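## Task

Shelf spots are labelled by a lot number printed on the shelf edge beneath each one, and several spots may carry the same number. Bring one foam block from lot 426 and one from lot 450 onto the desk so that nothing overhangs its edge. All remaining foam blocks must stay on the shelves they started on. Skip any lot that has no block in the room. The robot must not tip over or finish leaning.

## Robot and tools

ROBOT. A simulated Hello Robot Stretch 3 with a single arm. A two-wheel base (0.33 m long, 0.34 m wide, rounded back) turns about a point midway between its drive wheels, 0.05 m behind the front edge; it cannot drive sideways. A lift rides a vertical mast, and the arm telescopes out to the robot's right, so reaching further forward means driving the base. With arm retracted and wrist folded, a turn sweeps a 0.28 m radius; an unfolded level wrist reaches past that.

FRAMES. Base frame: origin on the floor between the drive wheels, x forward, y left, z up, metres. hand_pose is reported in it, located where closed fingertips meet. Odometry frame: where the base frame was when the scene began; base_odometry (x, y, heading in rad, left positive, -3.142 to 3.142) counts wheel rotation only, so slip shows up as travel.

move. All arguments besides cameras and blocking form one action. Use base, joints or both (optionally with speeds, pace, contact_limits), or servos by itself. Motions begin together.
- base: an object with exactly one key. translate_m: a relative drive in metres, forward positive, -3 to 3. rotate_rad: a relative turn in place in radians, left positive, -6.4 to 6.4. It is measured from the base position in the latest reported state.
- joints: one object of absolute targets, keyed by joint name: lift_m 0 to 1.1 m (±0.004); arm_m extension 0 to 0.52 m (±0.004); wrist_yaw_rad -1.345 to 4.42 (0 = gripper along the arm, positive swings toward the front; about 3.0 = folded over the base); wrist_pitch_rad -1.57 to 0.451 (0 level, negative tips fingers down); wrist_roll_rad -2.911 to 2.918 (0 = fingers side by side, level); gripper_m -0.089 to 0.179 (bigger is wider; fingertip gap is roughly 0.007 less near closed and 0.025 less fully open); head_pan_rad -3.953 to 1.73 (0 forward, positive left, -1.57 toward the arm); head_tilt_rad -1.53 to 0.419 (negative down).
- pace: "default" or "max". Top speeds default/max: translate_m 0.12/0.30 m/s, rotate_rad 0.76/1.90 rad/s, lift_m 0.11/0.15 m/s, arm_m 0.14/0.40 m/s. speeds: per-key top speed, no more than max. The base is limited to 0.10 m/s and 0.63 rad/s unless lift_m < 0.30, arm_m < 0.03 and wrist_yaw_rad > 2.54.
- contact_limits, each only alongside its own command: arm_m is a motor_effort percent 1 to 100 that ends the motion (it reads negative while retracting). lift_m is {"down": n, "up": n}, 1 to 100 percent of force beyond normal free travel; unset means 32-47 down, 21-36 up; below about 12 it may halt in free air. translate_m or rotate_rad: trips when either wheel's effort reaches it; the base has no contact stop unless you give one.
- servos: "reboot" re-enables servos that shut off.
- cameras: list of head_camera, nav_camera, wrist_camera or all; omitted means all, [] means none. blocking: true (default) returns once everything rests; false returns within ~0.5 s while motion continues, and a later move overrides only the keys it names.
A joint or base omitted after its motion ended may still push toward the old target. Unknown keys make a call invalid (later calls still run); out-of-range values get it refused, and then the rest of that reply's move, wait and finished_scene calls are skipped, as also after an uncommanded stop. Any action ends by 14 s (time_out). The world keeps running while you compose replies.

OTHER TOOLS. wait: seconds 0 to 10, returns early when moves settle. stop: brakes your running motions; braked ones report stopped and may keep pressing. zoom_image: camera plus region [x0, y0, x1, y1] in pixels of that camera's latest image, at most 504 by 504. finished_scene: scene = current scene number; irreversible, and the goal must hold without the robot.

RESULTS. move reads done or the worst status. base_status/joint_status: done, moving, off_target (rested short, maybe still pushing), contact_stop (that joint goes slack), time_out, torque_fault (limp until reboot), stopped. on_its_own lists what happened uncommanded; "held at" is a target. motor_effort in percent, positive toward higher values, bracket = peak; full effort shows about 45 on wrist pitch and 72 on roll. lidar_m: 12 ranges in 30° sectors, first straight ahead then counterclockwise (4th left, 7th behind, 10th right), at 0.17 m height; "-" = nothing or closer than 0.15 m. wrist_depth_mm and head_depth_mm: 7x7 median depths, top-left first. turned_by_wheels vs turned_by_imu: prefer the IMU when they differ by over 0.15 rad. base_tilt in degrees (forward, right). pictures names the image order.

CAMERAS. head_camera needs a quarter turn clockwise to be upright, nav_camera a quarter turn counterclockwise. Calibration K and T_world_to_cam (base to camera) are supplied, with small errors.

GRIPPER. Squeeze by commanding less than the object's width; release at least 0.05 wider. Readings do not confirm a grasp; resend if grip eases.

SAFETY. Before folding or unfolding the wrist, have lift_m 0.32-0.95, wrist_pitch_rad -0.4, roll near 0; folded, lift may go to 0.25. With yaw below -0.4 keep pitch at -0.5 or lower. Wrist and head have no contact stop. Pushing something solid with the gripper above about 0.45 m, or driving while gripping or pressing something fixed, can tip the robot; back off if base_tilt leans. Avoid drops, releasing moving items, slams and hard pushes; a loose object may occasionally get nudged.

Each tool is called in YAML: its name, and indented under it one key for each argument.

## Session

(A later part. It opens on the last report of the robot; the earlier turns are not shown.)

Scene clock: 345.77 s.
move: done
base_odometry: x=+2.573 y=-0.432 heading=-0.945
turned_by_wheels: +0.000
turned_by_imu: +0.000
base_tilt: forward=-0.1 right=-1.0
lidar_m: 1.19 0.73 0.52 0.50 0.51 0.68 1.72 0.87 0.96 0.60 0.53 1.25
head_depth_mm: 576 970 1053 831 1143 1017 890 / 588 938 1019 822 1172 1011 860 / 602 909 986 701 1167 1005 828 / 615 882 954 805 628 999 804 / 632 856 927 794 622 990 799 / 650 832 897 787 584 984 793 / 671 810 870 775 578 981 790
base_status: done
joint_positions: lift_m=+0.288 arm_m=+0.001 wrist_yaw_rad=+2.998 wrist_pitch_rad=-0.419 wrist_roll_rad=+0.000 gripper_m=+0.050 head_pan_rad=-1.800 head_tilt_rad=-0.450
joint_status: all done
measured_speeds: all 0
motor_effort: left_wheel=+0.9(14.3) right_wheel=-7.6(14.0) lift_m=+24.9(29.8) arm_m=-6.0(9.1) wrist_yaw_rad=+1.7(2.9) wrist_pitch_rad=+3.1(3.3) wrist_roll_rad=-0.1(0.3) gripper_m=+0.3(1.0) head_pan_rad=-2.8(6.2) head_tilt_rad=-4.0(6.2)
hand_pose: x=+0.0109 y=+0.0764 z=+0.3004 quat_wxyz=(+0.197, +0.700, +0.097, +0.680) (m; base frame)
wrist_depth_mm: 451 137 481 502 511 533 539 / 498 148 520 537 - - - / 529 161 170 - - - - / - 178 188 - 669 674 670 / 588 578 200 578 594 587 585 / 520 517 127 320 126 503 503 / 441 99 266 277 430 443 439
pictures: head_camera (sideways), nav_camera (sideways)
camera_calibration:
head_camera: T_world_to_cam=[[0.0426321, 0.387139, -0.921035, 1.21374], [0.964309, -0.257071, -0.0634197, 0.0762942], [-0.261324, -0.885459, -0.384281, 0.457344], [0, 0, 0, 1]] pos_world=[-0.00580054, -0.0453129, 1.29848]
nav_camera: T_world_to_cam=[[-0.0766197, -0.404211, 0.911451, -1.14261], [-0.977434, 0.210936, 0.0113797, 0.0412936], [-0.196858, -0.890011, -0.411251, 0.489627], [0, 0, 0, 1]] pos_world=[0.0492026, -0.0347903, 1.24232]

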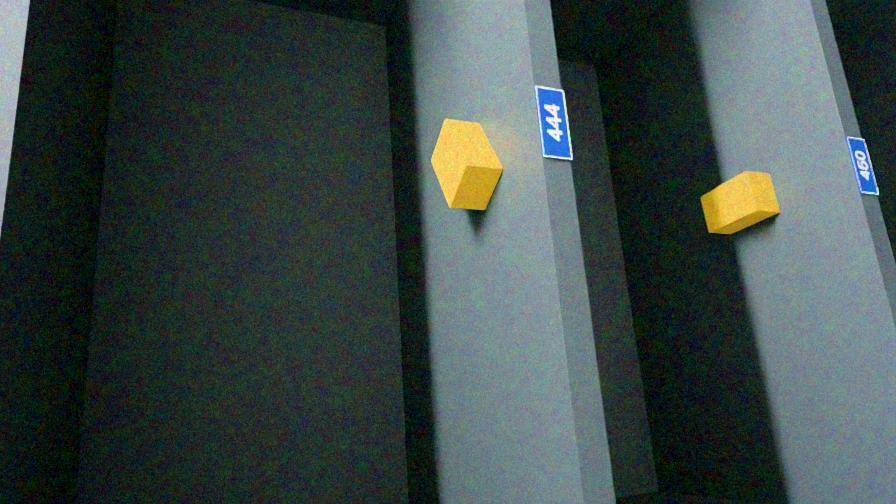

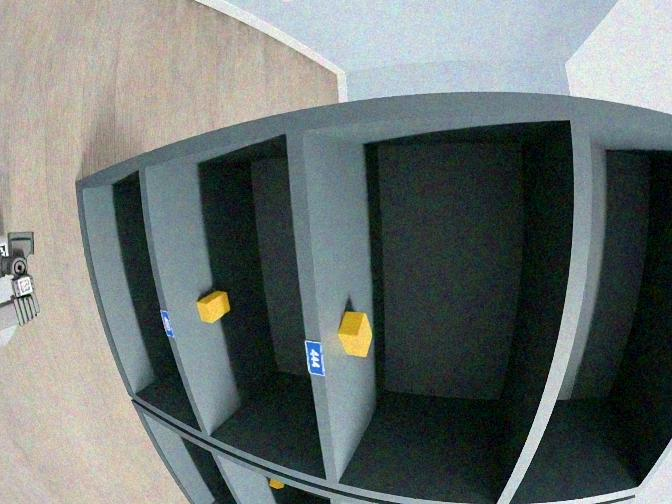

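move:
  base: {"translate_m": -0.27}
  joints: {"head_pan_rad":-1.57, "head_tilt_rad":-0.7, "lift_m":0.62}
  cameras: []
  pace: "max"

move:
  joints: {"wrist_yaw_rad":0, "gripper_m":0.179}
  cameras: ["head_camera","wrist_camera"]
  pace: "max"

zoom_image:
  camera: "head_camera"
  region: [530, 190, 680, 315]

Scene clock: 364.33 s.
move: done
base_odometry: x=+2.415 y=-0.213 heading=-0.945
turned_by_wheels: +0.000
turned_by_imu: +0.000
base_tilt: forward=-0.3 right=-1.3
lidar_m: 1.46 0.72 0.51 0.49 0.50 0.67 1.69 1.43 0.68 0.97 0.66 1.52
head_depth_mm: 802 897 711 1018 975 960 1134 / 800 898 699 1149 996 1220 1138 / 799 882 692 1136 987 1212 1132 / 793 874 621 1135 951 1200 1128 / 795 873 644 1131 975 1198 1119 / 791 864 670 1124 970 1190 1118 / 786 862 659 1125 961 1179 1106
base_status: done
joint_positions: lift_m=+0.620 arm_m=+0.001 wrist_yaw_rad=+2.998 wrist_pitch_rad=-0.419 wrist_roll_rad=+0.000 gripper_m=+0.050 head_pan_rad=-1.570 head_tilt_rad=-0.700
joint_status: all done
measured_speeds: all 0
motor_effort: left_wheel=+2.6(11.2) right_wheel=-7.3(14.3) lift_m=+28.2(33.5) arm_m=-0.6(3.1) wrist_yaw_rad=+1.4(2.8) wrist_pitch_rad=+3.1(3.3) wrist_roll_rad=-0.1(0.3) gripper_m=+0.5(1.0) head_pan_rad=+2.7(4.4) head_tilt_rad=+2.5(7.6)
hand_pose: x=+0.0109 y=+0.0764 z=+0.6324 quat_wxyz=(+0.197, +0.700, +0.097, +0.680) (m; base frame)
wrist_depth_mm: 444 137 474 491 509 525 539 / 485 148 512 533 538 - - / 521 162 171 - - - - / - 179 189 - - - - / - - 197 - 147 - - / - - 126 - 124 882 877 / 763 99 283 776 758 787 786
pictures: none
No camera images: "cameras" was empty.

Scene clock: 366.17 s.
move: done
base_odometry: x=+2.415 y=-0.213 heading=-0.945
turned_by_wheels: +0.000
turned_by_imu: +0.000
base_tilt: forward=-0.4 right=-1.3
lidar_m: 1.46 0.72 0.51 0.49 0.50 0.67 1.69 1.42 0.68 0.97 0.66 1.52
head_depth_mm: 802 899 712 1021 972 959 1145 / 802 894 703 1149 997 1212 1142 / 796 888 692 1147 989 1208 1124 / 793 875 623 1137 956 1209 459 / 791 873 645 1133 975 1201 1125 / 790 868 668 1133 966 1192 1111 / 787 863 659 1120 963 1188 1109
base_status: not commanded
joint_positions: lift_m=+0.620 arm_m=+0.001 wrist_yaw_rad=+0.003 wrist_pitch_rad=-0.419 wrist_roll_rad=+0.000 gripper_m=+0.179 head_pan_rad=-1.570 head_tilt_rad=-0.700
joint_status: all done
measured_speeds: all 0
motor_effort: left_wheel=+2.9(3.3) right_wheel=-7.6(8.6) lift_m=+26.5(28.9) arm_m=+1.4(2.0) wrist_yaw_rad=-2.5(7.8) wrist_pitch_rad=+3.1(3.2) wrist_roll_rad=-0.1(0.3) gripper_m=+0.6(86.2) head_pan_rad=+3.2(3.9) head_tilt_rad=+2.9(3.8)
hand_pose: x=-0.0208 y=-0.3698 z=+0.6324 quat_wxyz=(+0.692, +0.148, -0.691, -0.146) (m; base frame)
wrist_depth_mm: - - - - - 651 - / - - - - - - - / - - - - - - - / - - - - - - - / - 146 - - - - - / - 139 - - - - - / - - - - - - 105
pictures: head_camera (sideways), wrist_camera
camera_calibration:
head_camera: T_world_to_cam=[[-0.0468711, 0.602654, -0.796625, 1.05204], [0.997493, -0.0140849, -0.0693449, 0.083767], [-0.0530113, -0.797879, -0.600483, 0.737331], [0, 0, 0, 1]] pos_world=[0.00484013, -0.0445356, 1.28665]
wrist_camera: T_world_to_cam=[[-0.998887, -0.0397499, -0.0253739, -0.0128674], [-0.00249865, 0.581916, -0.813245, 0.762015], [0.0470919, -0.812277, -0.581368, 0.234428], [0, 0, 0, 1]] pos_world=[-0.0219887, -0.25352, 0.755667]

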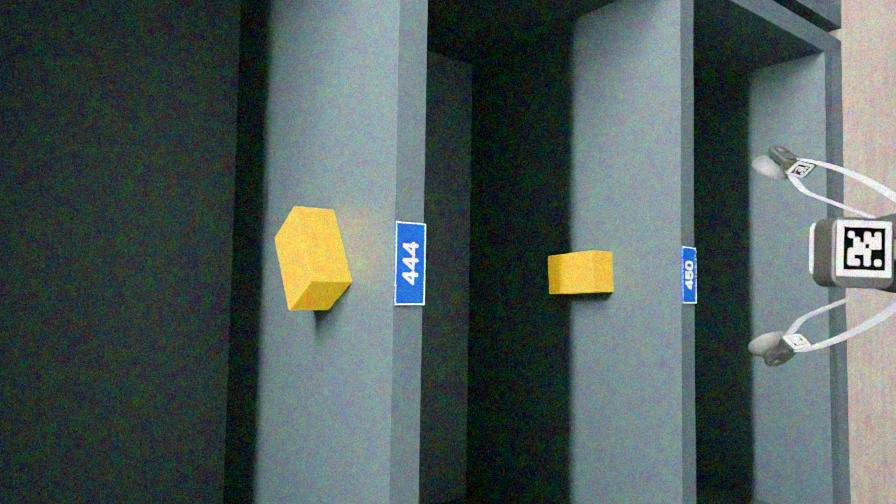

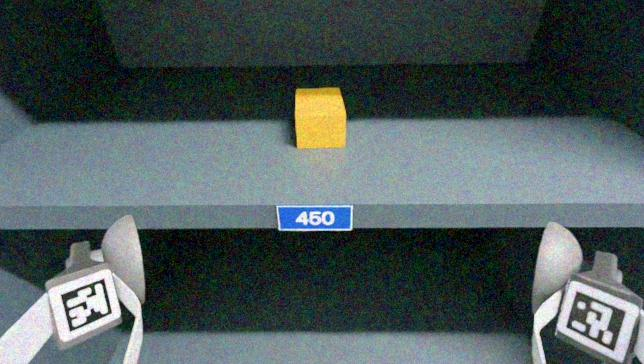

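Scaled by 3.360 from the camera's 896x504 image, which has a finer 1280x720 frame.

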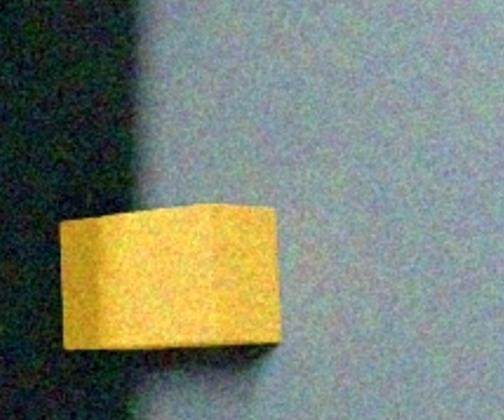

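move:
  base: {"translate_m": 0.012}
  joints: {"wrist_yaw_rad": 0.066, "wrist_pitch_rad": -0.6, "lift_m":0.685}
  cameras: []

move:
  joints: {"arm_m": 0.328}
  cameras: ["wrist_camera"]
  speeds: {"arm_m": 0.25}

Scene clock: 390.13 s.
move: done
base_odometry: x=+2.422 y=-0.223 heading=-0.944
turned_by_wheels: +0.000
turned_by_imu: +0.000
base_tilt: forward=-0.2 right=-1.2
lidar_m: 1.44 0.72 0.51 0.49 0.50 0.67 1.69 1.43 0.68 0.97 0.65 1.51
head_depth_mm: 800 895 711 1044 989 988 1143 / 800 891 701 1143 999 1219 1140 / 795 885 692 1140 986 1213 1129 / 794 875 619 1133 952 1206 430 / 791 869 674 1129 978 1194 1104 / 790 865 671 1125 963 1193 1109 / 787 862 660 1122 960 1164 1109
base_status: done
joint_positions: lift_m=+0.685 arm_m=+0.001 wrist_yaw_rad=+0.063 wrist_pitch_rad=-0.610 wrist_roll_rad=+0.000 gripper_m=+0.179 head_pan_rad=-1.570 head_tilt_rad=-0.700
joint_status: all done
measured_speeds: all 0
motor_effort: left_wheel=+5.8(11.0) right_wheel=+4.6(6.9) lift_m=+29.6(32.8) arm_m=+5.7(6.1) wrist_yaw_rad=+2.7(5.6) wrist_pitch_rad=+1.3(4.1) wrist_roll_rad=+0.0(0.3) gripper_m=+0.6(1.1) head_pan_rad=+2.6(3.2) head_tilt_rad=+2.8(3.6)
hand_pose: x=-0.0092 y=-0.3415 z=+0.6573 quat_wxyz=(+0.681, +0.234, -0.667, -0.191) (m; base frame)
wrist_depth_mm: - - - - - - 588 / - - - - - - - / - - - - - - - / - - - - - - - / 957 146 - - - - - / 123 140 - - - - - / 751 769 749 748 742 - 105
pictures: none
No camera images: "cameras" was empty.

Scene clock: 393.47 s.
move: done
base_odometry: x=+2.422 y=-0.223 heading=-0.944
turned_by_wheels: +0.000
turned_by_imu: +0.000
base_tilt: forward=-0.4 right=-1.2
lidar_m: 1.44 0.72 0.51 0.49 0.50 0.67 1.69 1.43 0.68 0.97 0.65 1.52
head_depth_mm: 803 895 712 1050 992 989 1100 / 800 896 701 1147 967 428 356 / 798 886 691 1142 576 1211 1131 / 793 873 620 1137 602 1206 1120 / 788 869 675 1129 945 1191 1119 / 788 868 669 1121 966 1191 1116 / 785 863 662 1118 962 1165 1111
base_status: not commanded
joint_positions: lift_m=+0.685 arm_m=+0.328 wrist_yaw_rad=+0.063 wrist_pitch_rad=-0.610 wrist_roll_rad=+0.000 gripper_m=+0.179 head_pan_rad=-1.570 head_tilt_rad=-0.700
joint_status: all done
measured_speeds: all 0
motor_effort: left_wheel=+6.1(6.7) right_wheel=+3.8(5.0) lift_m=+26.0(29.8) arm_m=+11.9(14.3) wrist_yaw_rad=+1.4(3.5) wrist_pitch_rad=+1.4(1.5) wrist_roll_rad=+0.0(0.3) gripper_m=+0.9(1.2) head_pan_rad=+2.4(3.3) head_tilt_rad=+2.6(3.7)
hand_pose: x=-0.0092 y=-0.6688 z=+0.6572 quat_wxyz=(+0.681, +0.234, -0.667, -0.191) (m; base frame)
wrist_depth_mm: - 399 393 390 384 380 374 / - - - - - - - / - - - - - - - / - - - - - - - / 319 307 321 319 314 315 313 / 122 274 286 - 283 279 275 / 250 254 257 - 253 247 105
pictures: wrist_camera
camera_calibration:
wrist_camera: T_world_to_cam=[[-0.995042, -0.0941952, -0.0319023, -0.0444833], [-0.0464822, 0.724083, -0.688144, 0.968623], [0.0879198, -0.68325, -0.724872, 0.18632], [0, 0, 0, 1]] pos_world=[-0.0156203, -0.57825, 0.800192]

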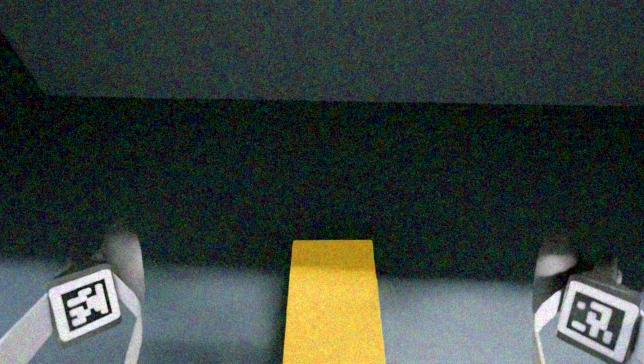

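move:
  joints: {"lift_m":0.589}
  contact_limits: {"lift_m": {"down": 14}}
  speeds: {"lift_m": 0.07}
  cameras: []

move:
  joints: {"gripper_m": 0.022}
  cameras: ["wrist_camera"]

move:
  joints: {"lift_m": 0.665}
  cameras: ["wrist_camera"]

move:
  joints: {"arm_m": 0.0}
  cameras: ["wrist_camera"]

Scene clock: 410.80 s.
move: done
base_odometry: x=+2.422 y=-0.223 heading=-0.944
turned_by_wheels: +0.000
turned_by_imu: +0.000
base_tilt: forward=-0.3 right=-1.2
lidar_m: 1.44 0.72 0.51 0.49 0.50 0.67 1.69 1.43 0.69 0.97 0.65 1.52
head_depth_mm: 801 893 710 1048 991 986 1144 / 798 894 705 1145 997 883 464 / 795 882 693 1142 647 635 1131 / 794 876 621 1133 746 1205 1127 / 792 869 673 1131 973 1194 1120 / 788 867 668 1123 972 1189 1116 / 786 862 661 1115 961 1167 1108
base_status: not commanded
joint_positions: lift_m=+0.589 arm_m=+0.328 wrist_yaw_rad=+0.063 wrist_pitch_rad=-0.610 wrist_roll_rad=+0.000 gripper_m=+0.179 head_pan_rad=-1.570 head_tilt_rad=-0.700
joint_status: all done
measured_speeds: all 0
motor_effort: left_wheel=+6.5(6.7) right_wheel=+4.2(5.1) lift_m=+24.5(28.5) arm_m=+5.0(7.6) wrist_yaw_rad=+2.2(3.6) wrist_pitch_rad=+1.5(1.6) wrist_roll_rad=-0.1(0.3) gripper_m=+0.7(1.0) head_pan_rad=+1.6(2.6) head_tilt_rad=+2.1(3.2)
contact_limits: lift_m down 14 (down: maximum 72; up: maximum 65)
hand_pose: x=-0.0092 y=-0.6688 z=+0.5612 quat_wxyz=(+0.681, +0.234, -0.667, -0.191) (m; base frame)
wrist_depth_mm: - 391 396 387 381 373 367 / 321 319 315 311 308 314 311 / 279 276 275 278 268 265 262 / 238 237 234 165 224 227 225 / 207 201 205 148 192 201 203 / 123 175 179 136 172 178 177 / 118 164 164 157 159 160 105
pictures: none
No camera images: "cameras" was empty.

Scene clock: 412.90 s.
move: done
base_odometry: x=+2.422 y=-0.223 heading=-0.944
turned_by_wheels: +0.000
turned_by_imu: +0.000
base_tilt: forward=-0.1 right=-1.3
lidar_m: 1.44 0.72 0.51 0.49 0.50 0.67 1.69 1.43 0.68 0.97 0.65 1.51
head_depth_mm: 801 899 711 1052 990 984 1135 / 799 893 702 1146 996 886 463 / 795 888 690 1142 649 633 1128 / 793 873 619 1136 744 1204 1125 / 794 871 673 1131 977 1194 1122 / 789 865 670 1127 968 1189 1115 / 784 865 661 1120 964 1164 1105
base_status: not commanded
joint_positions: lift_m=+0.589 arm_m=+0.328 wrist_yaw_rad=+0.063 wrist_pitch_rad=-0.610 wrist_roll_rad=+0.000 gripper_m=+0.023 head_pan_rad=-1.570 head_tilt_rad=-0.700
joint_status: all done
measured_speeds: all 0
motor_effort: left_wheel=+6.4(6.8) right_wheel=+4.2(5.1) lift_m=+26.3(26.5) arm_m=+1.7(5.0) wrist_yaw_rad=+1.7(3.1) wrist_pitch_rad=+1.3(1.6) wrist_roll_rad=-0.1(0.3) gripper_m=-14.6(85.5) head_pan_rad=+2.1(2.3) head_tilt_rad=+1.7(3.0)
contact_limits: lift_m down 14 (down: maximum 72; up: maximum 65)
hand_pose: x=-0.0092 y=-0.6687 z=+0.5611 quat_wxyz=(+0.681, +0.234, -0.667, -0.191) (m; base frame)
wrist_depth_mm: - 395 395 386 378 373 368 / 321 318 315 310 307 314 309 / 278 275 273 278 267 264 261 / 237 237 233 166 223 227 226 / 208 207 200 148 148 200 198 / 184 184 129 136 128 178 177 / 166 158 161 157 156 158 163
pictures: wrist_camera
camera_calibration:
wrist_camera: T_world_to_cam=[[-0.995037, -0.0942662, -0.0318727, -0.0476077], [-0.0465975, 0.724415, -0.687787, 0.9025], [0.0879241, -0.682888, -0.725212, 0.117181], [0, 0, 0, 1]] pos_world=[-0.0156202, -0.578251, 0.704192]

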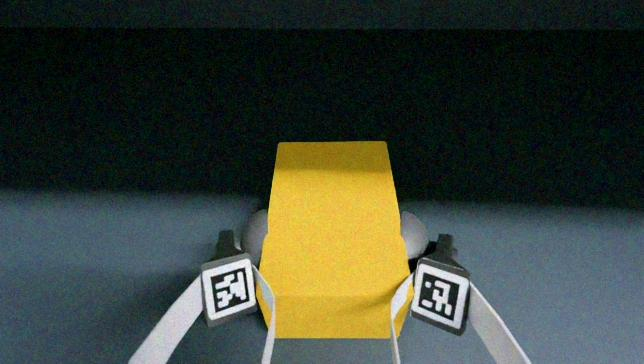

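Scene clock: 414.43 s.
move: done
base_odometry: x=+2.422 y=-0.223 heading=-0.944
turned_by_wheels: +0.000
turned_by_imu: +0.000
base_tilt: forward=-0.3 right=-1.1
lidar_m: 1.45 0.72 0.51 0.49 0.50 0.67 1.70 1.43 0.68 0.97 0.65 1.51
head_depth_mm: 803 897 711 1051 995 986 1116 / 801 896 704 1141 992 444 369 / 799 887 692 1147 577 878 1128 / 795 873 619 1136 610 1197 1130 / 792 867 674 1127 973 1204 1123 / 789 868 668 1130 968 1187 1112 / 787 863 661 1117 962 1161 1103
base_status: not commanded
joint_positions: lift_m=+0.665 arm_m=+0.328 wrist_yaw_rad=+0.063 wrist_pitch_rad=-0.612 wrist_roll_rad=+0.000 gripper_m=+0.023 head_pan_rad=-1.570 head_tilt_rad=-0.700
joint_status: all done
measured_speeds: all 0
motor_effort: left_wheel=+6.1(6.7) right_wheel=+4.1(4.9) lift_m=+29.3(31.9) arm_m=-1.0(1.5) wrist_yaw_rad=+1.5(3.0) wrist_pitch_rad=+1.8(1.8) wrist_roll_rad=-0.1(0.3) gripper_m=-14.6(14.9) head_pan_rad=+1.8(2.4) head_tilt_rad=+1.6(2.7)
hand_pose: x=-0.0092 y=-0.6685 z=+0.6368 quat_wxyz=(+0.681, +0.234, -0.667, -0.192) (m; base frame)
wrist_depth_mm: - 395 394 387 384 380 377 / - - - - - - - / - - - - - - - / - 323 - 166 314 321 316 / 301 298 155 149 152 289 288 / 268 267 129 136 128 257 256 / 240 99 229 227 223 228 232
pictures: wrist_camera
camera_calibration:
wrist_camera: T_world_to_cam=[[-0.995046, -0.0941471, -0.0319274, -0.0450678], [-0.0465859, 0.725298, -0.686858, 0.954417], [0.0878225, -0.681968, -0.72609, 0.173508], [0, 0, 0, 1]] pos_world=[-0.0156201, -0.578153, 0.780092]

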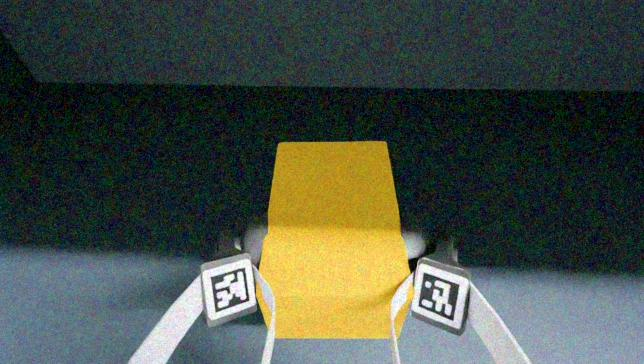

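Scene clock: 418.07 s.
move: done
base_odometry: x=+2.422 y=-0.223 heading=-0.944
turned_by_wheels: +0.000
turned_by_imu: +0.000
base_tilt: forward=-0.4 right=-1.1
lidar_m: 1.44 0.72 0.51 0.49 0.50 0.67 1.69 1.43 0.69 0.97 0.65 1.51
head_depth_mm: 803 897 710 1052 990 988 1140 / 799 891 703 1149 992 1215 1143 / 796 886 691 1148 989 1210 1130 / 794 871 621 1134 983 872 444 / 792 870 673 1130 974 1195 1102 / 789 865 669 1122 970 1193 1111 / 785 861 661 1118 962 1161 1110
base_status: not commanded
joint_positions: lift_m=+0.665 arm_m=+0.001 wrist_yaw_rad=+0.063 wrist_pitch_rad=-0.612 wrist_roll_rad=+0.000 gripper_m=+0.023 head_pan_rad=-1.570 head_tilt_rad=-0.700
joint_status: all done
measured_speeds: all 0
motor_effort: left_wheel=+5.9(6.6) right_wheel=+4.5(5.4) lift_m=+24.8(30.0) arm_m=-11.8(14.0) wrist_yaw_rad=+2.1(3.4) wrist_pitch_rad=+1.8(1.8) wrist_roll_rad=+0.1(0.3) gripper_m=-14.7(15.2) head_pan_rad=+0.8(2.0) head_tilt_rad=+1.5(2.2)
hand_pose: x=-0.0092 y=-0.3411 z=+0.6368 quat_wxyz=(+0.681, +0.234, -0.667, -0.192) (m; base frame)
wrist_depth_mm: - - - - - - - / 486 - - - - - - / - - - - - - - / - - - 166 - - - / 937 - 155 149 148 803 - / 846 - 129 136 128 715 - / 756 100 732 727 161 684 700
pictures: wrist_camera
camera_calibration:
wrist_camera: T_world_to_cam=[[-0.995046, -0.0941453, -0.0319291, -0.0142423], [-0.0465834, 0.725298, -0.686857, 0.716955], [0.0878225, -0.681968, -0.72609, 0.396784], [0, 0, 0, 1]] pos_world=[-0.0156201, -0.250753, 0.780092]

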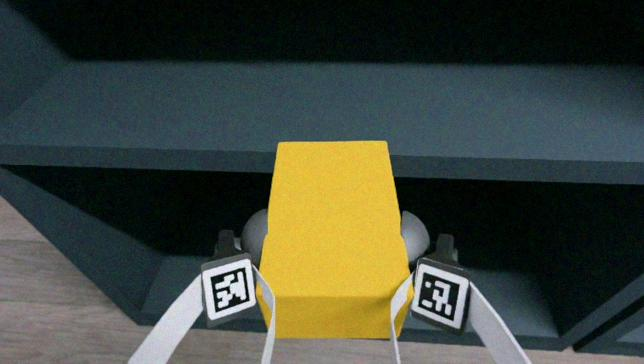

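move:
  base: {"translate_m": 0.33}
  joints: {"wrist_yaw_rad": 2.62, "wrist_pitch_rad": -0.43, "lift_m":0.288, "head_pan_rad":-1.57, "head_tilt_rad":-0.5}
  speeds: {"lift_m": 0.11, "wrist_yaw_rad": 1.5}
  cameras: []

move:
  base: {"translate_m": 0.578}
  cameras: ["wrist_camera"]
  pace: "max"

move:
  base: {"rotate_rad": 1.596}
  cameras: []
  pace: "max"

move:
  base: {"translate_m": -1.22}
  cameras: []
  pace: "max"

move:
  base: {"rotate_rad": -1.21}
  cameras: []
  pace: "max"

move:
  base: {"translate_m": -1.65}
  cameras: ["head_camera"]
  pace: "max"

Scene clock: 448.93 s.
move: done
base_odometry: x=+2.615 y=-0.490 heading=-0.944
turned_by_wheels: +0.000
turned_by_imu: +0.000
base_tilt: forward=-0.4 right=-1.2
lidar_m: 1.12 0.73 0.52 0.50 0.51 0.68 1.73 0.92 1.01 0.51 1.65 1.17
head_depth_mm: 795 858 939 740 1115 967 809 / 793 857 933 734 1110 965 826 / 790 851 926 726 1099 952 800 / 784 848 926 718 1095 949 792 / 654 826 887 668 586 884 771 / 399 432 471 527 1813 1482 1255 / 2676 2889 3164 2879 2050 1585 1290
base_status: done
joint_positions: lift_m=+0.288 arm_m=+0.001 wrist_yaw_rad=+2.617 wrist_pitch_rad=-0.452 wrist_roll_rad=+0.000 gripper_m=+0.023 head_pan_rad=-1.570 head_tilt_rad=-0.500
joint_status: all done
measured_speeds: all 0
motor_effort: left_wheel=+5.7(11.8) right_wheel=+3.2(11.4) lift_m=+23.9(27.7) arm_m=-11.5(12.7) wrist_yaw_rad=+1.4(6.1) wrist_pitch_rad=+3.8(6.8) wrist_roll_rad=+0.1(0.3) gripper_m=-14.6(15.0) head_pan_rad=+0.7(3.4) head_tilt_rad=-4.8(7.1)
hand_pose: x=+0.0889 y=+0.0448 z=+0.2931 quat_wxyz=(+0.332, +0.706, -0.025, +0.625) (m; base frame)
wrist_depth_mm: 419 464 512 - - - - / 444 497 541 - - 972 - / 477 523 - - 790 814 820 / 514 547 - 166 648 671 662 / 537 560 156 149 152 561 562 / 209 512 129 136 128 488 487 / 206 99 263 411 411 422 425
pictures: none
No camera images: "cameras" was empty.

Scene clock: 452.20 s.
move: done
base_odometry: x=+2.954 y=-0.958 heading=-0.944
turned_by_wheels: +0.000
turned_by_imu: +0.001
base_tilt: forward=-0.2 right=-1.1
lidar_m: 0.55 0.56 0.54 0.52 0.53 0.71 1.81 1.39 0.68 2.45 0.80 0.57
head_depth_mm: 2726 2966 3105 3059 1942 1158 1151 / 2709 2969 3128 2962 2121 1614 1318 / 2713 2943 3143 3004 2095 1611 1308 / 2665 2962 3142 2937 2079 1598 1311 / 2654 2900 3133 2936 2063 1590 1305 / 2605 2800 2983 2671 2044 1588 1291 / 1793 1791 1819 1836 1821 1576 1295
base_status: done
joint_positions: lift_m=+0.288 arm_m=+0.001 wrist_yaw_rad=+2.617 wrist_pitch_rad=-0.452 wrist_roll_rad=+0.000 gripper_m=+0.023 head_pan_rad=-1.570 head_tilt_rad=-0.500
joint_status: not commanded
measured_speeds: all 0
motor_effort: left_wheel=+6.6(11.8) right_wheel=+1.0(14.5) lift_m=+24.4(29.6) arm_m=-11.4(12.4) wrist_yaw_rad=+2.1(3.3) wrist_pitch_rad=+3.6(3.7) wrist_roll_rad=+0.1(0.3) gripper_m=-14.3(14.9) head_pan_rad=+0.7(0.8) head_tilt_rad=-5.1(5.4)
hand_pose: x=+0.0889 y=+0.0449 z=+0.2932 quat_wxyz=(+0.332, +0.706, -0.025, +0.625) (m; base frame)
wrist_depth_mm: 435 481 528 - - - - / 467 513 - - - - - / 495 539 - - - - - / 523 - - 166 650 - - / 549 581 155 149 152 575 - / 208 509 129 136 128 486 478 / 206 99 264 412 411 418 424
pictures: wrist_camera
camera_calibration:
wrist_camera: T_world_to_cam=[[0.882877, -0.468853, -0.0265421, -0.0429878], [-0.303558, -0.526667, -0.794024, 0.316053], [0.358302, 0.709083, -0.607306, 0.280547], [0, 0, 0, 1]] pos_world=[0.0333727, -0.0526317, 0.420191]

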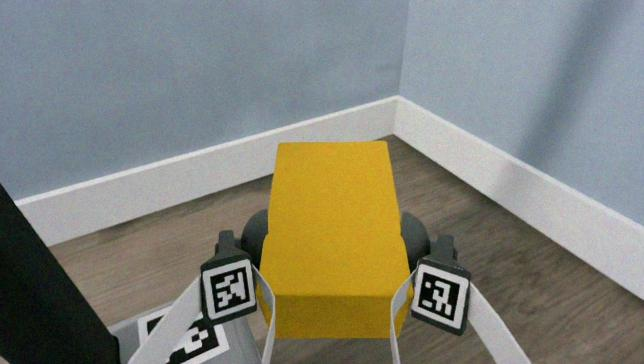

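Scene clock: 454.33 s.
move: done
base_odometry: x=+2.954 y=-0.958 heading=+0.651
turned_by_wheels: +1.596
turned_by_imu: +1.565
base_tilt: forward=-0.2 right=-1.2
lidar_m: 0.52 0.53 0.71 1.82 1.38 0.68 2.41 0.80 0.57 0.55 0.57 0.54
head_depth_mm: 436 471 515 566 630 708 810 / 434 470 513 565 626 706 802 / 433 469 509 562 622 699 801 / 431 467 508 559 620 696 793 / 430 464 506 557 617 691 789 / 429 463 504 554 613 689 784 / 427 461 501 551 611 684 777
base_status: done
joint_positions: lift_m=+0.288 arm_m=+0.001 wrist_yaw_rad=+2.617 wrist_pitch_rad=-0.452 wrist_roll_rad=+0.000 gripper_m=+0.023 head_pan_rad=-1.570 head_tilt_rad=-0.500
joint_status: not commanded
measured_speeds: all 0
motor_effort: left_wheel=-6.1(15.2) right_wheel=+6.6(15.1) lift_m=+25.1(26.5) arm_m=-11.9(13.2) wrist_yaw_rad=+1.8(3.1) wrist_pitch_rad=+3.6(3.6) wrist_roll_rad=+0.1(0.3) gripper_m=-14.9(14.9) head_pan_rad=+0.3(0.8) head_tilt_rad=-3.3(4.9)
hand_pose: x=+0.0889 y=+0.0449 z=+0.2932 quat_wxyz=(+0.332, +0.706, -0.025, +0.625) (m; base frame)
wrist_depth_mm: - - - - - 485 399 / - - - - - 507 417 / 870 872 854 850 721 522 441 / 709 699 688 165 650 530 456 / 584 586 155 149 152 544 464 / 208 518 129 136 128 486 468 / 207 99 263 411 410 421 425
pictures: none
No camera images: "cameras" was empty.

Scene clock: 459.77 s.
move: done
base_odometry: x=+1.984 y=-1.698 heading=+0.652
turned_by_wheels: +0.000
turned_by_imu: -0.001
base_tilt: forward=-0.4 right=-1.3
lidar_m: 1.72 0.64 0.51 0.92 2.03 1.76 2.02 0.85 0.61 0.58 0.60 0.80
head_depth_mm: 467 505 552 605 673 757 863 / 464 503 549 602 670 755 858 / 463 501 545 601 666 745 853 / 460 499 543 596 661 743 848 / 459 497 541 593 659 739 841 / 458 495 539 592 654 734 833 / 457 494 537 589 653 729 831
base_status: done
joint_positions: lift_m=+0.288 arm_m=+0.001 wrist_yaw_rad=+2.618 wrist_pitch_rad=-0.451 wrist_roll_rad=+0.000 gripper_m=+0.023 head_pan_rad=-1.570 head_tilt_rad=-0.500
joint_status: not commanded
measured_speeds: all 0
motor_effort: left_wheel=-0.5(17.0) right_wheel=-6.3(11.6) lift_m=+27.1(30.2) arm_m=-7.8(12.1) wrist_yaw_rad=+1.6(3.2) wrist_pitch_rad=+3.4(3.7) wrist_roll_rad=-0.2(0.3) gripper_m=-14.3(15.0) head_pan_rad=-0.4(1.2) head_tilt_rad=-2.7(5.1)
hand_pose: x=+0.0889 y=+0.0449 z=+0.2932 quat_wxyz=(+0.332, +0.706, -0.025, +0.625) (m; base frame)
wrist_depth_mm: - - - - - - - / - - - - - - - / 865 870 872 - - 813 823 / 695 694 685 166 653 668 672 / 588 582 155 149 152 568 556 / 209 514 129 136 128 488 484 / 207 99 262 411 412 420 423
pictures: none
No camera images: "cameras" was empty.

Scene clock: 461.67 s.
move: done
base_odometry: x=+1.984 y=-1.698 heading=-0.558
turned_by_wheels: -1.210
turned_by_imu: -1.186
base_tilt: forward=-0.4 right=-1.3
lidar_m: 0.58 0.71 1.38 0.77 0.51 0.63 3.53 1.76 2.02 1.02 0.64 0.58
head_depth_mm: 1617 1742 1871 2035 2095 1633 1318 / 1686 1791 1928 2112 2114 1611 1319 / 1723 1869 2001 2193 2091 1615 1308 / 1413 1562 1751 1973 1985 1601 1303 / 1120 1197 1303 1426 1567 1542 1300 / 917 976 1040 1116 1200 1310 1263 / 776 821 862 915 974 1041 1118
base_status: done
joint_positions: lift_m=+0.288 arm_m=+0.001 wrist_yaw_rad=+2.618 wrist_pitch_rad=-0.451 wrist_roll_rad=+0.000 gripper_m=+0.023 head_pan_rad=-1.570 head_tilt_rad=-0.500
joint_status: not commanded
measured_speeds: all 0
motor_effort: left_wheel=+5.0(15.0) right_wheel=-8.5(14.3) lift_m=+25.1(26.4) arm_m=-11.4(12.2) wrist_yaw_rad=+2.1(2.8) wrist_pitch_rad=+3.5(3.6) wrist_roll_rad=+0.0(0.4) gripper_m=-14.5(15.1) head_pan_rad=-0.7(1.1) head_tilt_rad=-2.1(2.8)
hand_pose: x=+0.0889 y=+0.0449 z=+0.2932 quat_wxyz=(+0.332, +0.706, -0.025, +0.625) (m; base frame)
wrist_depth_mm: - - - - - - - / - - - - - - - / 936 869 851 875 833 795 - / 699 690 687 166 649 672 647 / 585 584 155 149 152 567 552 / 208 514 129 136 128 487 482 / 207 99 264 414 409 417 428
pictures: none
No camera images: "cameras" was empty.

Scene clock: 468.57 s.
move: done
base_odometry: x=+0.584 y=-0.825 heading=-0.558
turned_by_wheels: +0.000
turned_by_imu: -0.001
base_tilt: forward=-0.2 right=-1.3
lidar_m: 2.13 0.91 0.82 0.82 1.00 1.94 2.39 1.10 0.80 1.02 1.24 2.12
head_depth_mm: 1174 1247 1344 1377 956 819 1334 / 1207 1296 1398 1367 950 1473 1285 / 1252 1343 1452 1356 945 1508 1310 / 1296 1398 1516 1329 938 1558 1304 / 1338 1450 1578 1318 967 1583 1297 / 1383 1510 1651 1304 1008 1541 1294 / 1439 1557 1719 1290 1800 1566 1296
base_status: done
joint_positions: lift_m=+0.288 arm_m=+0.001 wrist_yaw_rad=+2.618 wrist_pitch_rad=-0.451 wrist_roll_rad=+0.000 gripper_m=+0.023 head_pan_rad=-1.570 head_tilt_rad=-0.500
joint_status: not commanded
measured_speeds: all 0
motor_effort: left_wheel=+0.8(10.8) right_wheel=-9.9(17.6) lift_m=+26.1(29.5) arm_m=-9.1(12.7) wrist_yaw_rad=+1.0(3.1) wrist_pitch_rad=+3.5(3.7) wrist_roll_rad=+0.1(0.3) gripper_m=-14.6(15.1) head_pan_rad=-1.0(1.8) head_tilt_rad=+0.7(2.5)
hand_pose: x=+0.0889 y=+0.0449 z=+0.2932 quat_wxyz=(+0.332, +0.706, -0.025, +0.625) (m; base frame)
wrist_depth_mm: - - - 810 - - - / - - - 890 - - - / 840 818 850 848 855 836 827 / 709 698 701 166 653 679 669 / 586 584 156 149 152 565 556 / 208 514 129 136 128 481 485 / 206 99 263 413 411 417 430
pictures: head_camera (sideways)
camera_calibration:
head_camera: T_world_to_cam=[[-0.0466475, 0.4326, -0.900379, 1.1874], [0.997509, -0.0275737, -0.0649279, 0.0780386], [-0.0529146, -0.901164, -0.430236, 0.51585], [0, 0, 0, 1]] pos_world=[0.00484109, -0.0466513, 1.29611]

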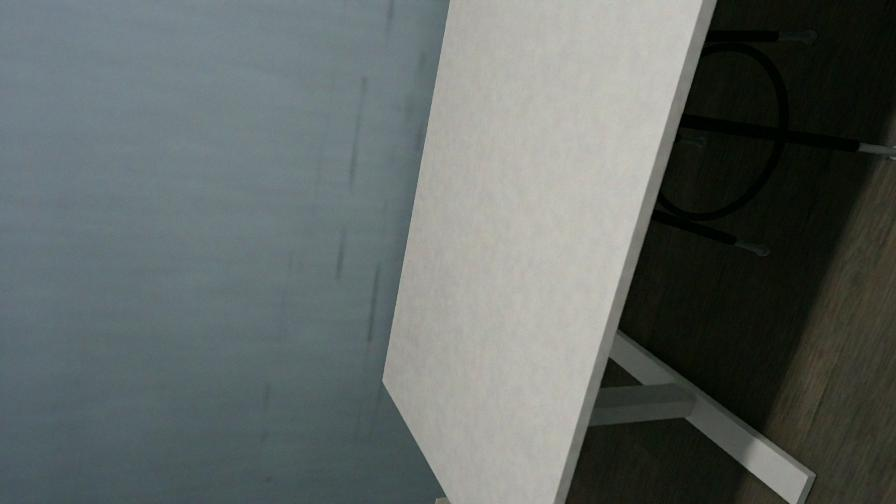

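move:
  base: {"rotate_rad": -0.387}
  joints: {"lift_m":0.86}
  cameras: []
  pace: "max"

move:
  joints: {"wrist_yaw_rad":0, "wrist_pitch_rad":-0.6}
  cameras: ["head_camera"]

Scene clock: 478.10 s.
move: done
base_odometry: x=+0.584 y=-0.825 heading=-0.944
turned_by_wheels: -0.387
turned_by_imu: -0.380
base_tilt: forward=-0.3 right=-1.2
lidar_m: 2.11 1.21 0.86 0.82 0.84 1.12 2.15 2.14 1.10 0.80 1.02 2.01
head_depth_mm: 1232 1330 1455 1376 953 1477 1324 / 1225 1324 1449 1363 911 1525 1351 / 1216 1314 1434 1344 942 1557 1308 / 1219 1305 1431 1329 934 1493 1331 / 1208 1309 1418 1317 924 1495 1305 / 1207 1301 1421 1305 916 1488 1293 / 1199 1293 1413 1295 908 1512 1287
base_status: done
joint_positions: lift_m=+0.860 arm_m=+0.001 wrist_yaw_rad=+2.618 wrist_pitch_rad=-0.451 wrist_roll_rad=+0.000 gripper_m=+0.023 head_pan_rad=-1.570 head_tilt_rad=-0.500
joint_status: all done
measured_speeds: all 0
motor_effort: left_wheel=+6.4(13.6) right_wheel=-9.8(14.5) lift_m=+29.3(33.6) arm_m=-10.4(10.5) wrist_yaw_rad=+2.5(2.9) wrist_pitch_rad=+3.5(3.6) wrist_roll_rad=-0.2(0.3) gripper_m=-14.5(15.2) head_pan_rad=-2.1(2.5) head_tilt_rad=+1.6(2.2)
hand_pose: x=+0.0889 y=+0.0450 z=+0.8654 quat_wxyz=(+0.332, +0.706, -0.026, +0.625) (m; base frame)
wrist_depth_mm: - - 802 - - - - / - - 890 - - - - / - - - - - - - / - - - 166 - - - / - - 155 149 152 - - / 196 - 129 136 128 - - / 206 237 977 977 955 984 -
pictures: none
No camera images: "cameras" was empty.

Scene clock: 480.43 s.
move: done
base_odometry: x=+0.584 y=-0.825 heading=-0.944
turned_by_wheels: +0.000
turned_by_imu: +0.000
base_tilt: forward=-0.4 right=-1.1
lidar_m: 2.12 1.21 0.86 0.82 0.84 1.12 2.15 2.14 1.09 0.80 1.02 2.01
head_depth_mm: 1232 1337 1459 1374 955 1479 1325 / 1224 1328 1447 1358 910 1535 1349 / 1223 1313 1449 1353 935 1561 1241 / 1218 1313 1427 1336 933 1503 299 / 1211 1303 1412 1311 928 1498 1230 / 1205 1302 1411 1301 920 1488 1294 / 1199 1299 1411 1291 914 1518 1293
base_status: not commanded
joint_positions: lift_m=+0.860 arm_m=+0.001 wrist_yaw_rad=+0.003 wrist_pitch_rad=-0.611 wrist_roll_rad=+0.000 gripper_m=+0.023 head_pan_rad=-1.570 head_tilt_rad=-0.500
joint_status: all done
measured_speeds: all 0
motor_effort: left_wheel=+6.5(6.7) right_wheel=-8.9(10.2) lift_m=+23.7(29.7) arm_m=-11.7(11.9) wrist_yaw_rad=-4.0(6.1) wrist_pitch_rad=+1.4(3.7) wrist_roll_rad=+0.1(0.3) gripper_m=-14.6(15.0) head_pan_rad=-2.5(2.8) head_tilt_rad=+2.7(2.9)
hand_pose: x=-0.0210 y=-0.3417 z=+0.8320 quat_wxyz=(+0.675, +0.214, -0.674, -0.212) (m; base frame)
wrist_depth_mm: - - - - - - - / - - - - - - - / - - - - - - - / - - - 165 - - - / - - 155 148 152 - - / - - 129 136 128 - - / 948 99 902 905 890 915 918
pictures: head_camera (sideways)
camera_calibration:
head_camera: T_world_to_cam=[[-0.0466475, 0.4326, -0.900379, 1.1874], [0.997509, -0.0275737, -0.0649279, 0.0780386], [-0.0529146, -0.901164, -0.430236, 0.51585], [0, 0, 0, 1]] pos_world=[0.00484109, -0.0466513, 1.29611]

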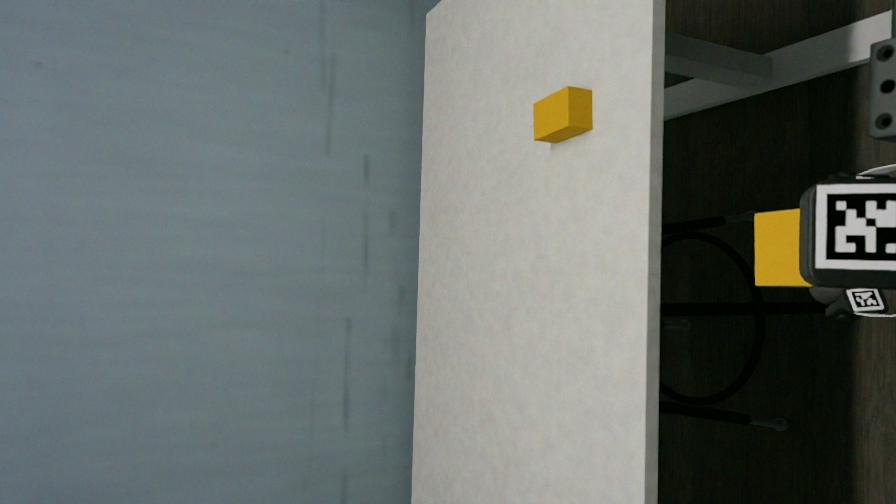

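move:
  joints: {"arm_m": 0.44}
  cameras: []
  speeds: {"arm_m": 0.22}

move:
  joints: {"lift_m":0.79}
  cameras: []

move:
  joints: {"lift_m":0.757}
  contact_limits: {"lift_m": {"down": 14}}
  speeds: {"lift_m": 0.03}
  cameras: ["wrist_camera","head_camera"]

Scene clock: 494.57 s.
move: done
base_odometry: x=+0.584 y=-0.825 heading=-0.944
turned_by_wheels: +0.000
turned_by_imu: +0.000
base_tilt: forward=-0.2 right=-1.2
lidar_m: 2.11 1.21 0.86 0.82 0.84 1.12 2.16 2.14 1.09 0.80 1.02 2.01
head_depth_mm: 1235 1331 1450 1378 917 299 - / 1230 1324 1436 1358 370 1470 1316 / 1219 1313 1438 568 902 1558 1315 / 1212 1311 1433 691 857 1506 1294 / 1209 1312 1421 1318 926 1494 1259 / 1205 1300 1417 1299 922 1486 1291 / 1203 1298 1408 1291 916 1519 1280
base_status: not commanded
joint_positions: lift_m=+0.860 arm_m=+0.440 wrist_yaw_rad=+0.003 wrist_pitch_rad=-0.612 wrist_roll_rad=+0.000 gripper_m=+0.023 head_pan_rad=-1.570 head_tilt_rad=-0.500
joint_status: all done
measured_speeds: all 0
motor_effort: left_wheel=+6.7(7.0) right_wheel=-8.8(10.2) lift_m=+25.8(26.7) arm_m=+12.8(14.4) wrist_yaw_rad=-3.7(5.0) wrist_pitch_rad=+1.7(1.9) wrist_roll_rad=+0.1(0.3) gripper_m=-14.4(15.1) head_pan_rad=-2.8(3.6) head_tilt_rad=+4.1(4.7)
hand_pose: x=-0.0210 y=-0.7809 z=+0.8319 quat_wxyz=(+0.675, +0.214, -0.674, -0.212) (m; base frame)
wrist_depth_mm: - - - - - - - / - - - - - - - / - - - - - - - / - - - 166 - - - / - - 151 148 148 - - / - - 129 136 128 - 260 / - 99 126 152 144 - -
pictures: none
No camera images: "cameras" was empty.

Scene clock: 496.03 s.
move: done
base_odometry: x=+0.584 y=-0.825 heading=-0.944
turned_by_wheels: +0.000
turned_by_imu: +0.000
base_tilt: forward=-0.2 right=-1.2
lidar_m: 2.12 1.21 0.86 0.82 0.84 1.12 2.15 2.13 1.10 0.80 1.02 2.00
head_depth_mm: 1232 1336 1456 1378 957 1336 306 / 1224 1328 1440 1350 840 378 327 / 1220 1327 1447 1339 598 1561 1315 / 1217 1315 1425 1329 715 1495 1296 / 1200 1296 1418 1315 923 1491 1263 / 1204 1302 1419 1302 918 1486 1292 / 1193 1296 1408 1286 912 1525 1292
base_status: not commanded
joint_positions: lift_m=+0.790 arm_m=+0.440 wrist_yaw_rad=+0.003 wrist_pitch_rad=-0.612 wrist_roll_rad=+0.000 gripper_m=+0.023 head_pan_rad=-1.570 head_tilt_rad=-0.500
joint_status: all done
measured_speeds: all 0
motor_effort: left_wheel=+6.2(6.7) right_wheel=-9.2(10.0) lift_m=+24.5(26.0) arm_m=+11.7(13.3) wrist_yaw_rad=-3.3(4.3) wrist_pitch_rad=+1.8(1.8) wrist_roll_rad=-0.3(0.3) gripper_m=-14.4(14.8) head_pan_rad=-2.9(3.5) head_tilt_rad=+3.8(4.8)
hand_pose: x=-0.0210 y=-0.7809 z=+0.7618 quat_wxyz=(+0.675, +0.214, -0.674, -0.212) (m; base frame)
wrist_depth_mm: - - - - - - - / - - - - - - - / - - - - - - - / - - - 166 - - - / - - 151 149 148 - - / - - 129 136 128 - - / - 99 126 153 144 - -
pictures: none
No camera images: "cameras" was empty.

Scene clock: 497.57 s.
move: done
base_odometry: x=+0.584 y=-0.825 heading=-0.945
turned_by_wheels: +0.000
turned_by_imu: +0.000
base_tilt: forward=-0.7 right=-1.5
lidar_m: 2.12 1.21 0.86 0.82 0.84 1.12 2.16 2.14 1.10 0.81 1.02 2.01
head_depth_mm: 1240 1339 1464 1400 967 1494 1237 / 1240 1335 1461 1383 920 406 350 / 1229 1331 1446 1371 608 1516 1321 / 1215 1322 1428 1350 634 1516 1317 / 1213 1318 1434 1344 937 1512 1276 / 1217 1307 1419 1325 934 1492 1296 / 1204 1306 1418 1310 929 1542 1299
base_status: not commanded
joint_positions: lift_m=+0.757 arm_m=+0.440 wrist_yaw_rad=+0.004 wrist_pitch_rad=-0.567 wrist_roll_rad=+0.000 gripper_m=+0.023 head_pan_rad=-1.570 head_tilt_rad=-0.500
joint_status: all done
measured_speeds: all 0
motor_effort: left_wheel=+4.2(6.7) right_wheel=-6.9(9.9) lift_m=+11.6(25.8) arm_m=+11.0(11.9) wrist_yaw_rad=-4.7(5.1) wrist_pitch_rad=-6.5(6.7) wrist_roll_rad=-0.2(0.3) gripper_m=-14.3(14.9) head_pan_rad=-3.0(3.6) head_tilt_rad=+3.9(4.7)
contact_limits: lift_m down 14 (down: maximum 72; up: maximum 65)
hand_pose: x=-0.0208 y=-0.7881 z=+0.7377 quat_wxyz=(+0.680, +0.199, -0.678, -0.197) (m; base frame)
wrist_depth_mm: - - - - - - - / - - - - - - - / - - - - - - - / - - - 166 - - - / - - 152 147 147 - - / - - 129 134 127 - - / - 94 - 147 131 - -
pictures: head_camera (sideways), wrist_camera
camera_calibration:
head_camera: T_world_to_cam=[[-0.0466747, 0.431995, -0.900667, 1.18775], [0.997508, -0.0276051, -0.0649337, 0.0780448], [-0.0529141, -0.901453, -0.42963, 0.51505], [0, 0, 0, 1]] pos_world=[0.00484101, -0.046654, 1.29612]
wrist_camera: T_world_to_cam=[[-0.998876, -0.0361988, -0.0305894, -0.0200689], [-0.00320226, 0.695523, -0.718497, 1.11071], [0.0472844, -0.717592, -0.694857, 0.114181], [0, 0, 0, 1]] pos_world=[-0.0218886, -0.691315, 0.876768]

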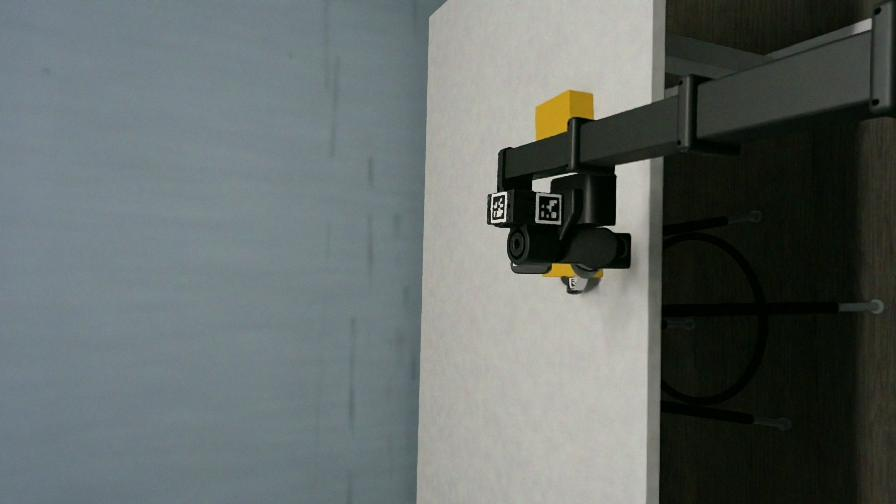

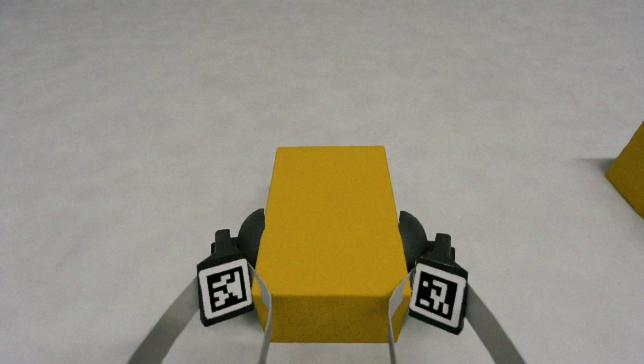

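move:
  joints: {"gripper_m": 0.11}
  cameras: []

move:
  joints: {"lift_m": 0.87}
  cameras: []

move:
  joints: {"arm_m": 0.1}
  cameras: ["head_camera"]
  pace: "max"

Scene clock: 506.47 s.
move: done
base_odometry: x=+0.584 y=-0.825 heading=-0.944
turned_by_wheels: +0.000
turned_by_imu: +0.000
base_tilt: forward=-0.4 right=-1.2
lidar_m: 2.12 1.20 0.86 0.82 0.84 1.13 2.16 2.14 1.10 0.80 1.02 2.01
head_depth_mm: 1226 1334 1457 1392 962 1383 1255 / 1226 1318 1441 1362 912 407 350 / 1222 1319 1438 1358 607 1509 1311 / 1213 1312 1425 1335 633 1502 1303 / 1204 1307 1416 1320 921 1495 1266 / 1206 1299 1410 1307 923 1480 1293 / 1204 1298 1406 1294 913 1521 1289
base_status: not commanded
joint_positions: lift_m=+0.757 arm_m=+0.440 wrist_yaw_rad=+0.015 wrist_pitch_rad=-0.568 wrist_roll_rad=-0.001 gripper_m=+0.110 head_pan_rad=-1.571 head_tilt_rad=-0.498
joint_status: all done
measured_speeds: all 0
on_its_own: wrist_yaw_rad is at rest, and its effort (-13.7) is outside its rest range (-9 to +9)
motor_effort: left_wheel=+5.5(5.5) right_wheel=-9.7(9.7) lift_m=+24.1(24.1) arm_m=+4.3(6.3) wrist_yaw_rad=-13.7(15.0) wrist_pitch_rad=-6.4(6.7) wrist_roll_rad=+0.2(0.3) gripper_m=+6.4(83.3) head_pan_rad=-2.2(3.7) head_tilt_rad=+1.9(3.8)
contact_limits: lift_m down 14 (down: maximum 72; up: maximum 65)
hand_pose: x=-0.0184 y=-0.7881 z=+0.7376 quat_wxyz=(+0.681, +0.203, -0.677, -0.193) (m; base frame)
wrist_depth_mm: - - - - - - - / - - - - - - - / - - - - - - - / - - - 159 153 - - / - - 149 141 140 - - / - - 129 124 125 122 - / - 115 - 141 139 112 -
pictures: none
No camera images: "cameras" was empty.

Scene clock: 508.33 s.
move: done
base_odometry: x=+0.584 y=-0.825 heading=-0.945
turned_by_wheels: +0.000
turned_by_imu: +0.000
base_tilt: forward=-0.3 right=-1.1
lidar_m: 2.12 1.21 0.86 0.82 0.84 1.13 2.16 2.14 1.10 0.80 1.02 2.01
head_depth_mm: 1235 1333 1449 1381 919 296 - / 1230 1321 1444 1290 368 1513 1315 / 1223 1321 1440 564 903 1567 1311 / 1215 1311 1425 648 859 1504 1303 / 1204 1301 1418 1320 927 1492 1269 / 1207 1307 1417 1307 920 1498 1297 / 1197 1296 1403 1294 915 1520 1282
base_status: not commanded
joint_positions: lift_m=+0.870 arm_m=+0.440 wrist_yaw_rad=+0.002 wrist_pitch_rad=-0.610 wrist_roll_rad=-0.001 gripper_m=+0.110 head_pan_rad=-1.571 head_tilt_rad=-0.498
joint_status: all done
measured_speeds: all 0
motor_effort: left_wheel=+4.8(5.5) right_wheel=-7.8(10.3) lift_m=+29.4(32.2) arm_m=+2.4(4.6) wrist_yaw_rad=-2.2(14.5) wrist_pitch_rad=+1.3(6.4) wrist_roll_rad=+0.1(0.3) gripper_m=+0.7(6.8) head_pan_rad=-2.0(2.9) head_tilt_rad=-0.8(1.7)
hand_pose: x=-0.0211 y=-0.7812 z=+0.8422 quat_wxyz=(+0.675, +0.213, -0.674, -0.212) (m; base frame)
wrist_depth_mm: - - - - - - - / - - - - - - - / - - - - - - - / - - - - - - - / - - 150 - - - - / - - 134 - - 126 - / - 117 - - - 119 244
pictures: none
No camera images: "cameras" was empty.

Scene clock: 510.47 s.
move: done
base_odometry: x=+0.584 y=-0.825 heading=-0.945
turned_by_wheels: +0.000
turned_by_imu: +0.000
base_tilt: forward=-0.2 right=-1.2
lidar_m: 2.12 1.21 0.86 0.82 0.84 1.13 2.15 2.14 1.10 0.80 1.02 2.00
head_depth_mm: 1233 1340 1459 1380 957 287 - / 1224 1323 1440 1365 915 289 - / 1217 1317 1437 1349 942 389 281 / 1213 1309 1428 1337 899 384 284 / 1204 1307 1418 1320 926 1168 1260 / 1204 1303 1414 1310 920 1484 1296 / 1201 1296 1395 1286 915 1526 1285
base_status: not commanded
joint_positions: lift_m=+0.870 arm_m=+0.100 wrist_yaw_rad=+0.002 wrist_pitch_rad=-0.611 wrist_roll_rad=-0.001 gripper_m=+0.110 head_pan_rad=-1.571 head_tilt_rad=-0.498
joint_status: all done
measured_speeds: all 0
motor_effort: left_wheel=+4.4(5.3) right_wheel=-6.9(8.0) lift_m=+25.3(29.8) arm_m=-12.5(14.2) wrist_yaw_rad=-2.3(4.0) wrist_pitch_rad=+1.5(1.7) wrist_roll_rad=+0.1(0.3) gripper_m=+0.2(1.1) head_pan_rad=-1.6(2.4) head_tilt_rad=-3.9(4.2)
hand_pose: x=-0.0211 y=-0.4410 z=+0.8420 quat_wxyz=(+0.675, +0.214, -0.674, -0.212) (m; base frame)
wrist_depth_mm: - - - - - - - / - - - - - 473 - / - - - - - - - / - - - - - - - / - - - - - - - / - - - - - 132 - / 962 909 937 940 932 893 920
pictures: head_camera (sideways)
camera_calibration:
head_camera: T_world_to_cam=[[-0.0464235, 0.430843, -0.901232, 1.18852], [0.997492, -0.0282548, -0.0648894, 0.0779643], [-0.0534212, -0.901985, -0.428451, 0.513538], [0, 0, 0, 1]] pos_world=[0.00484033, -0.0466594, 1.29622]

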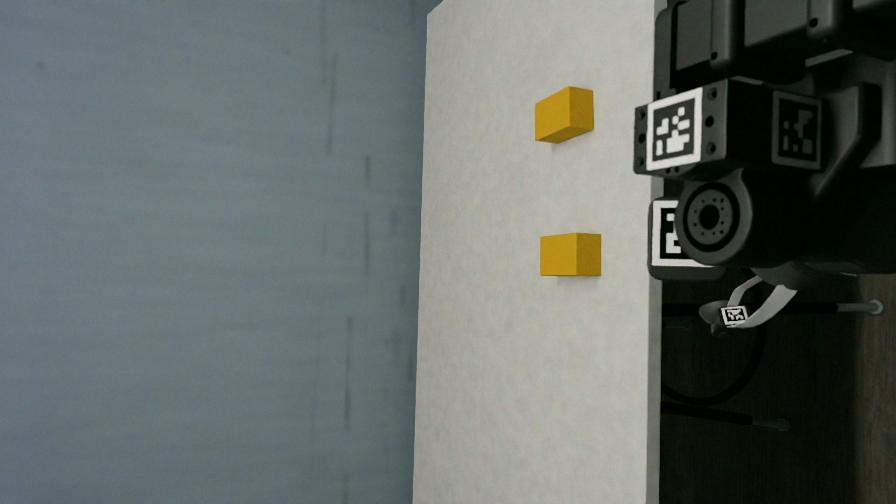

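Both are on the desk.

finished_scene:
  scene: 3

The scene is finished: the task was done.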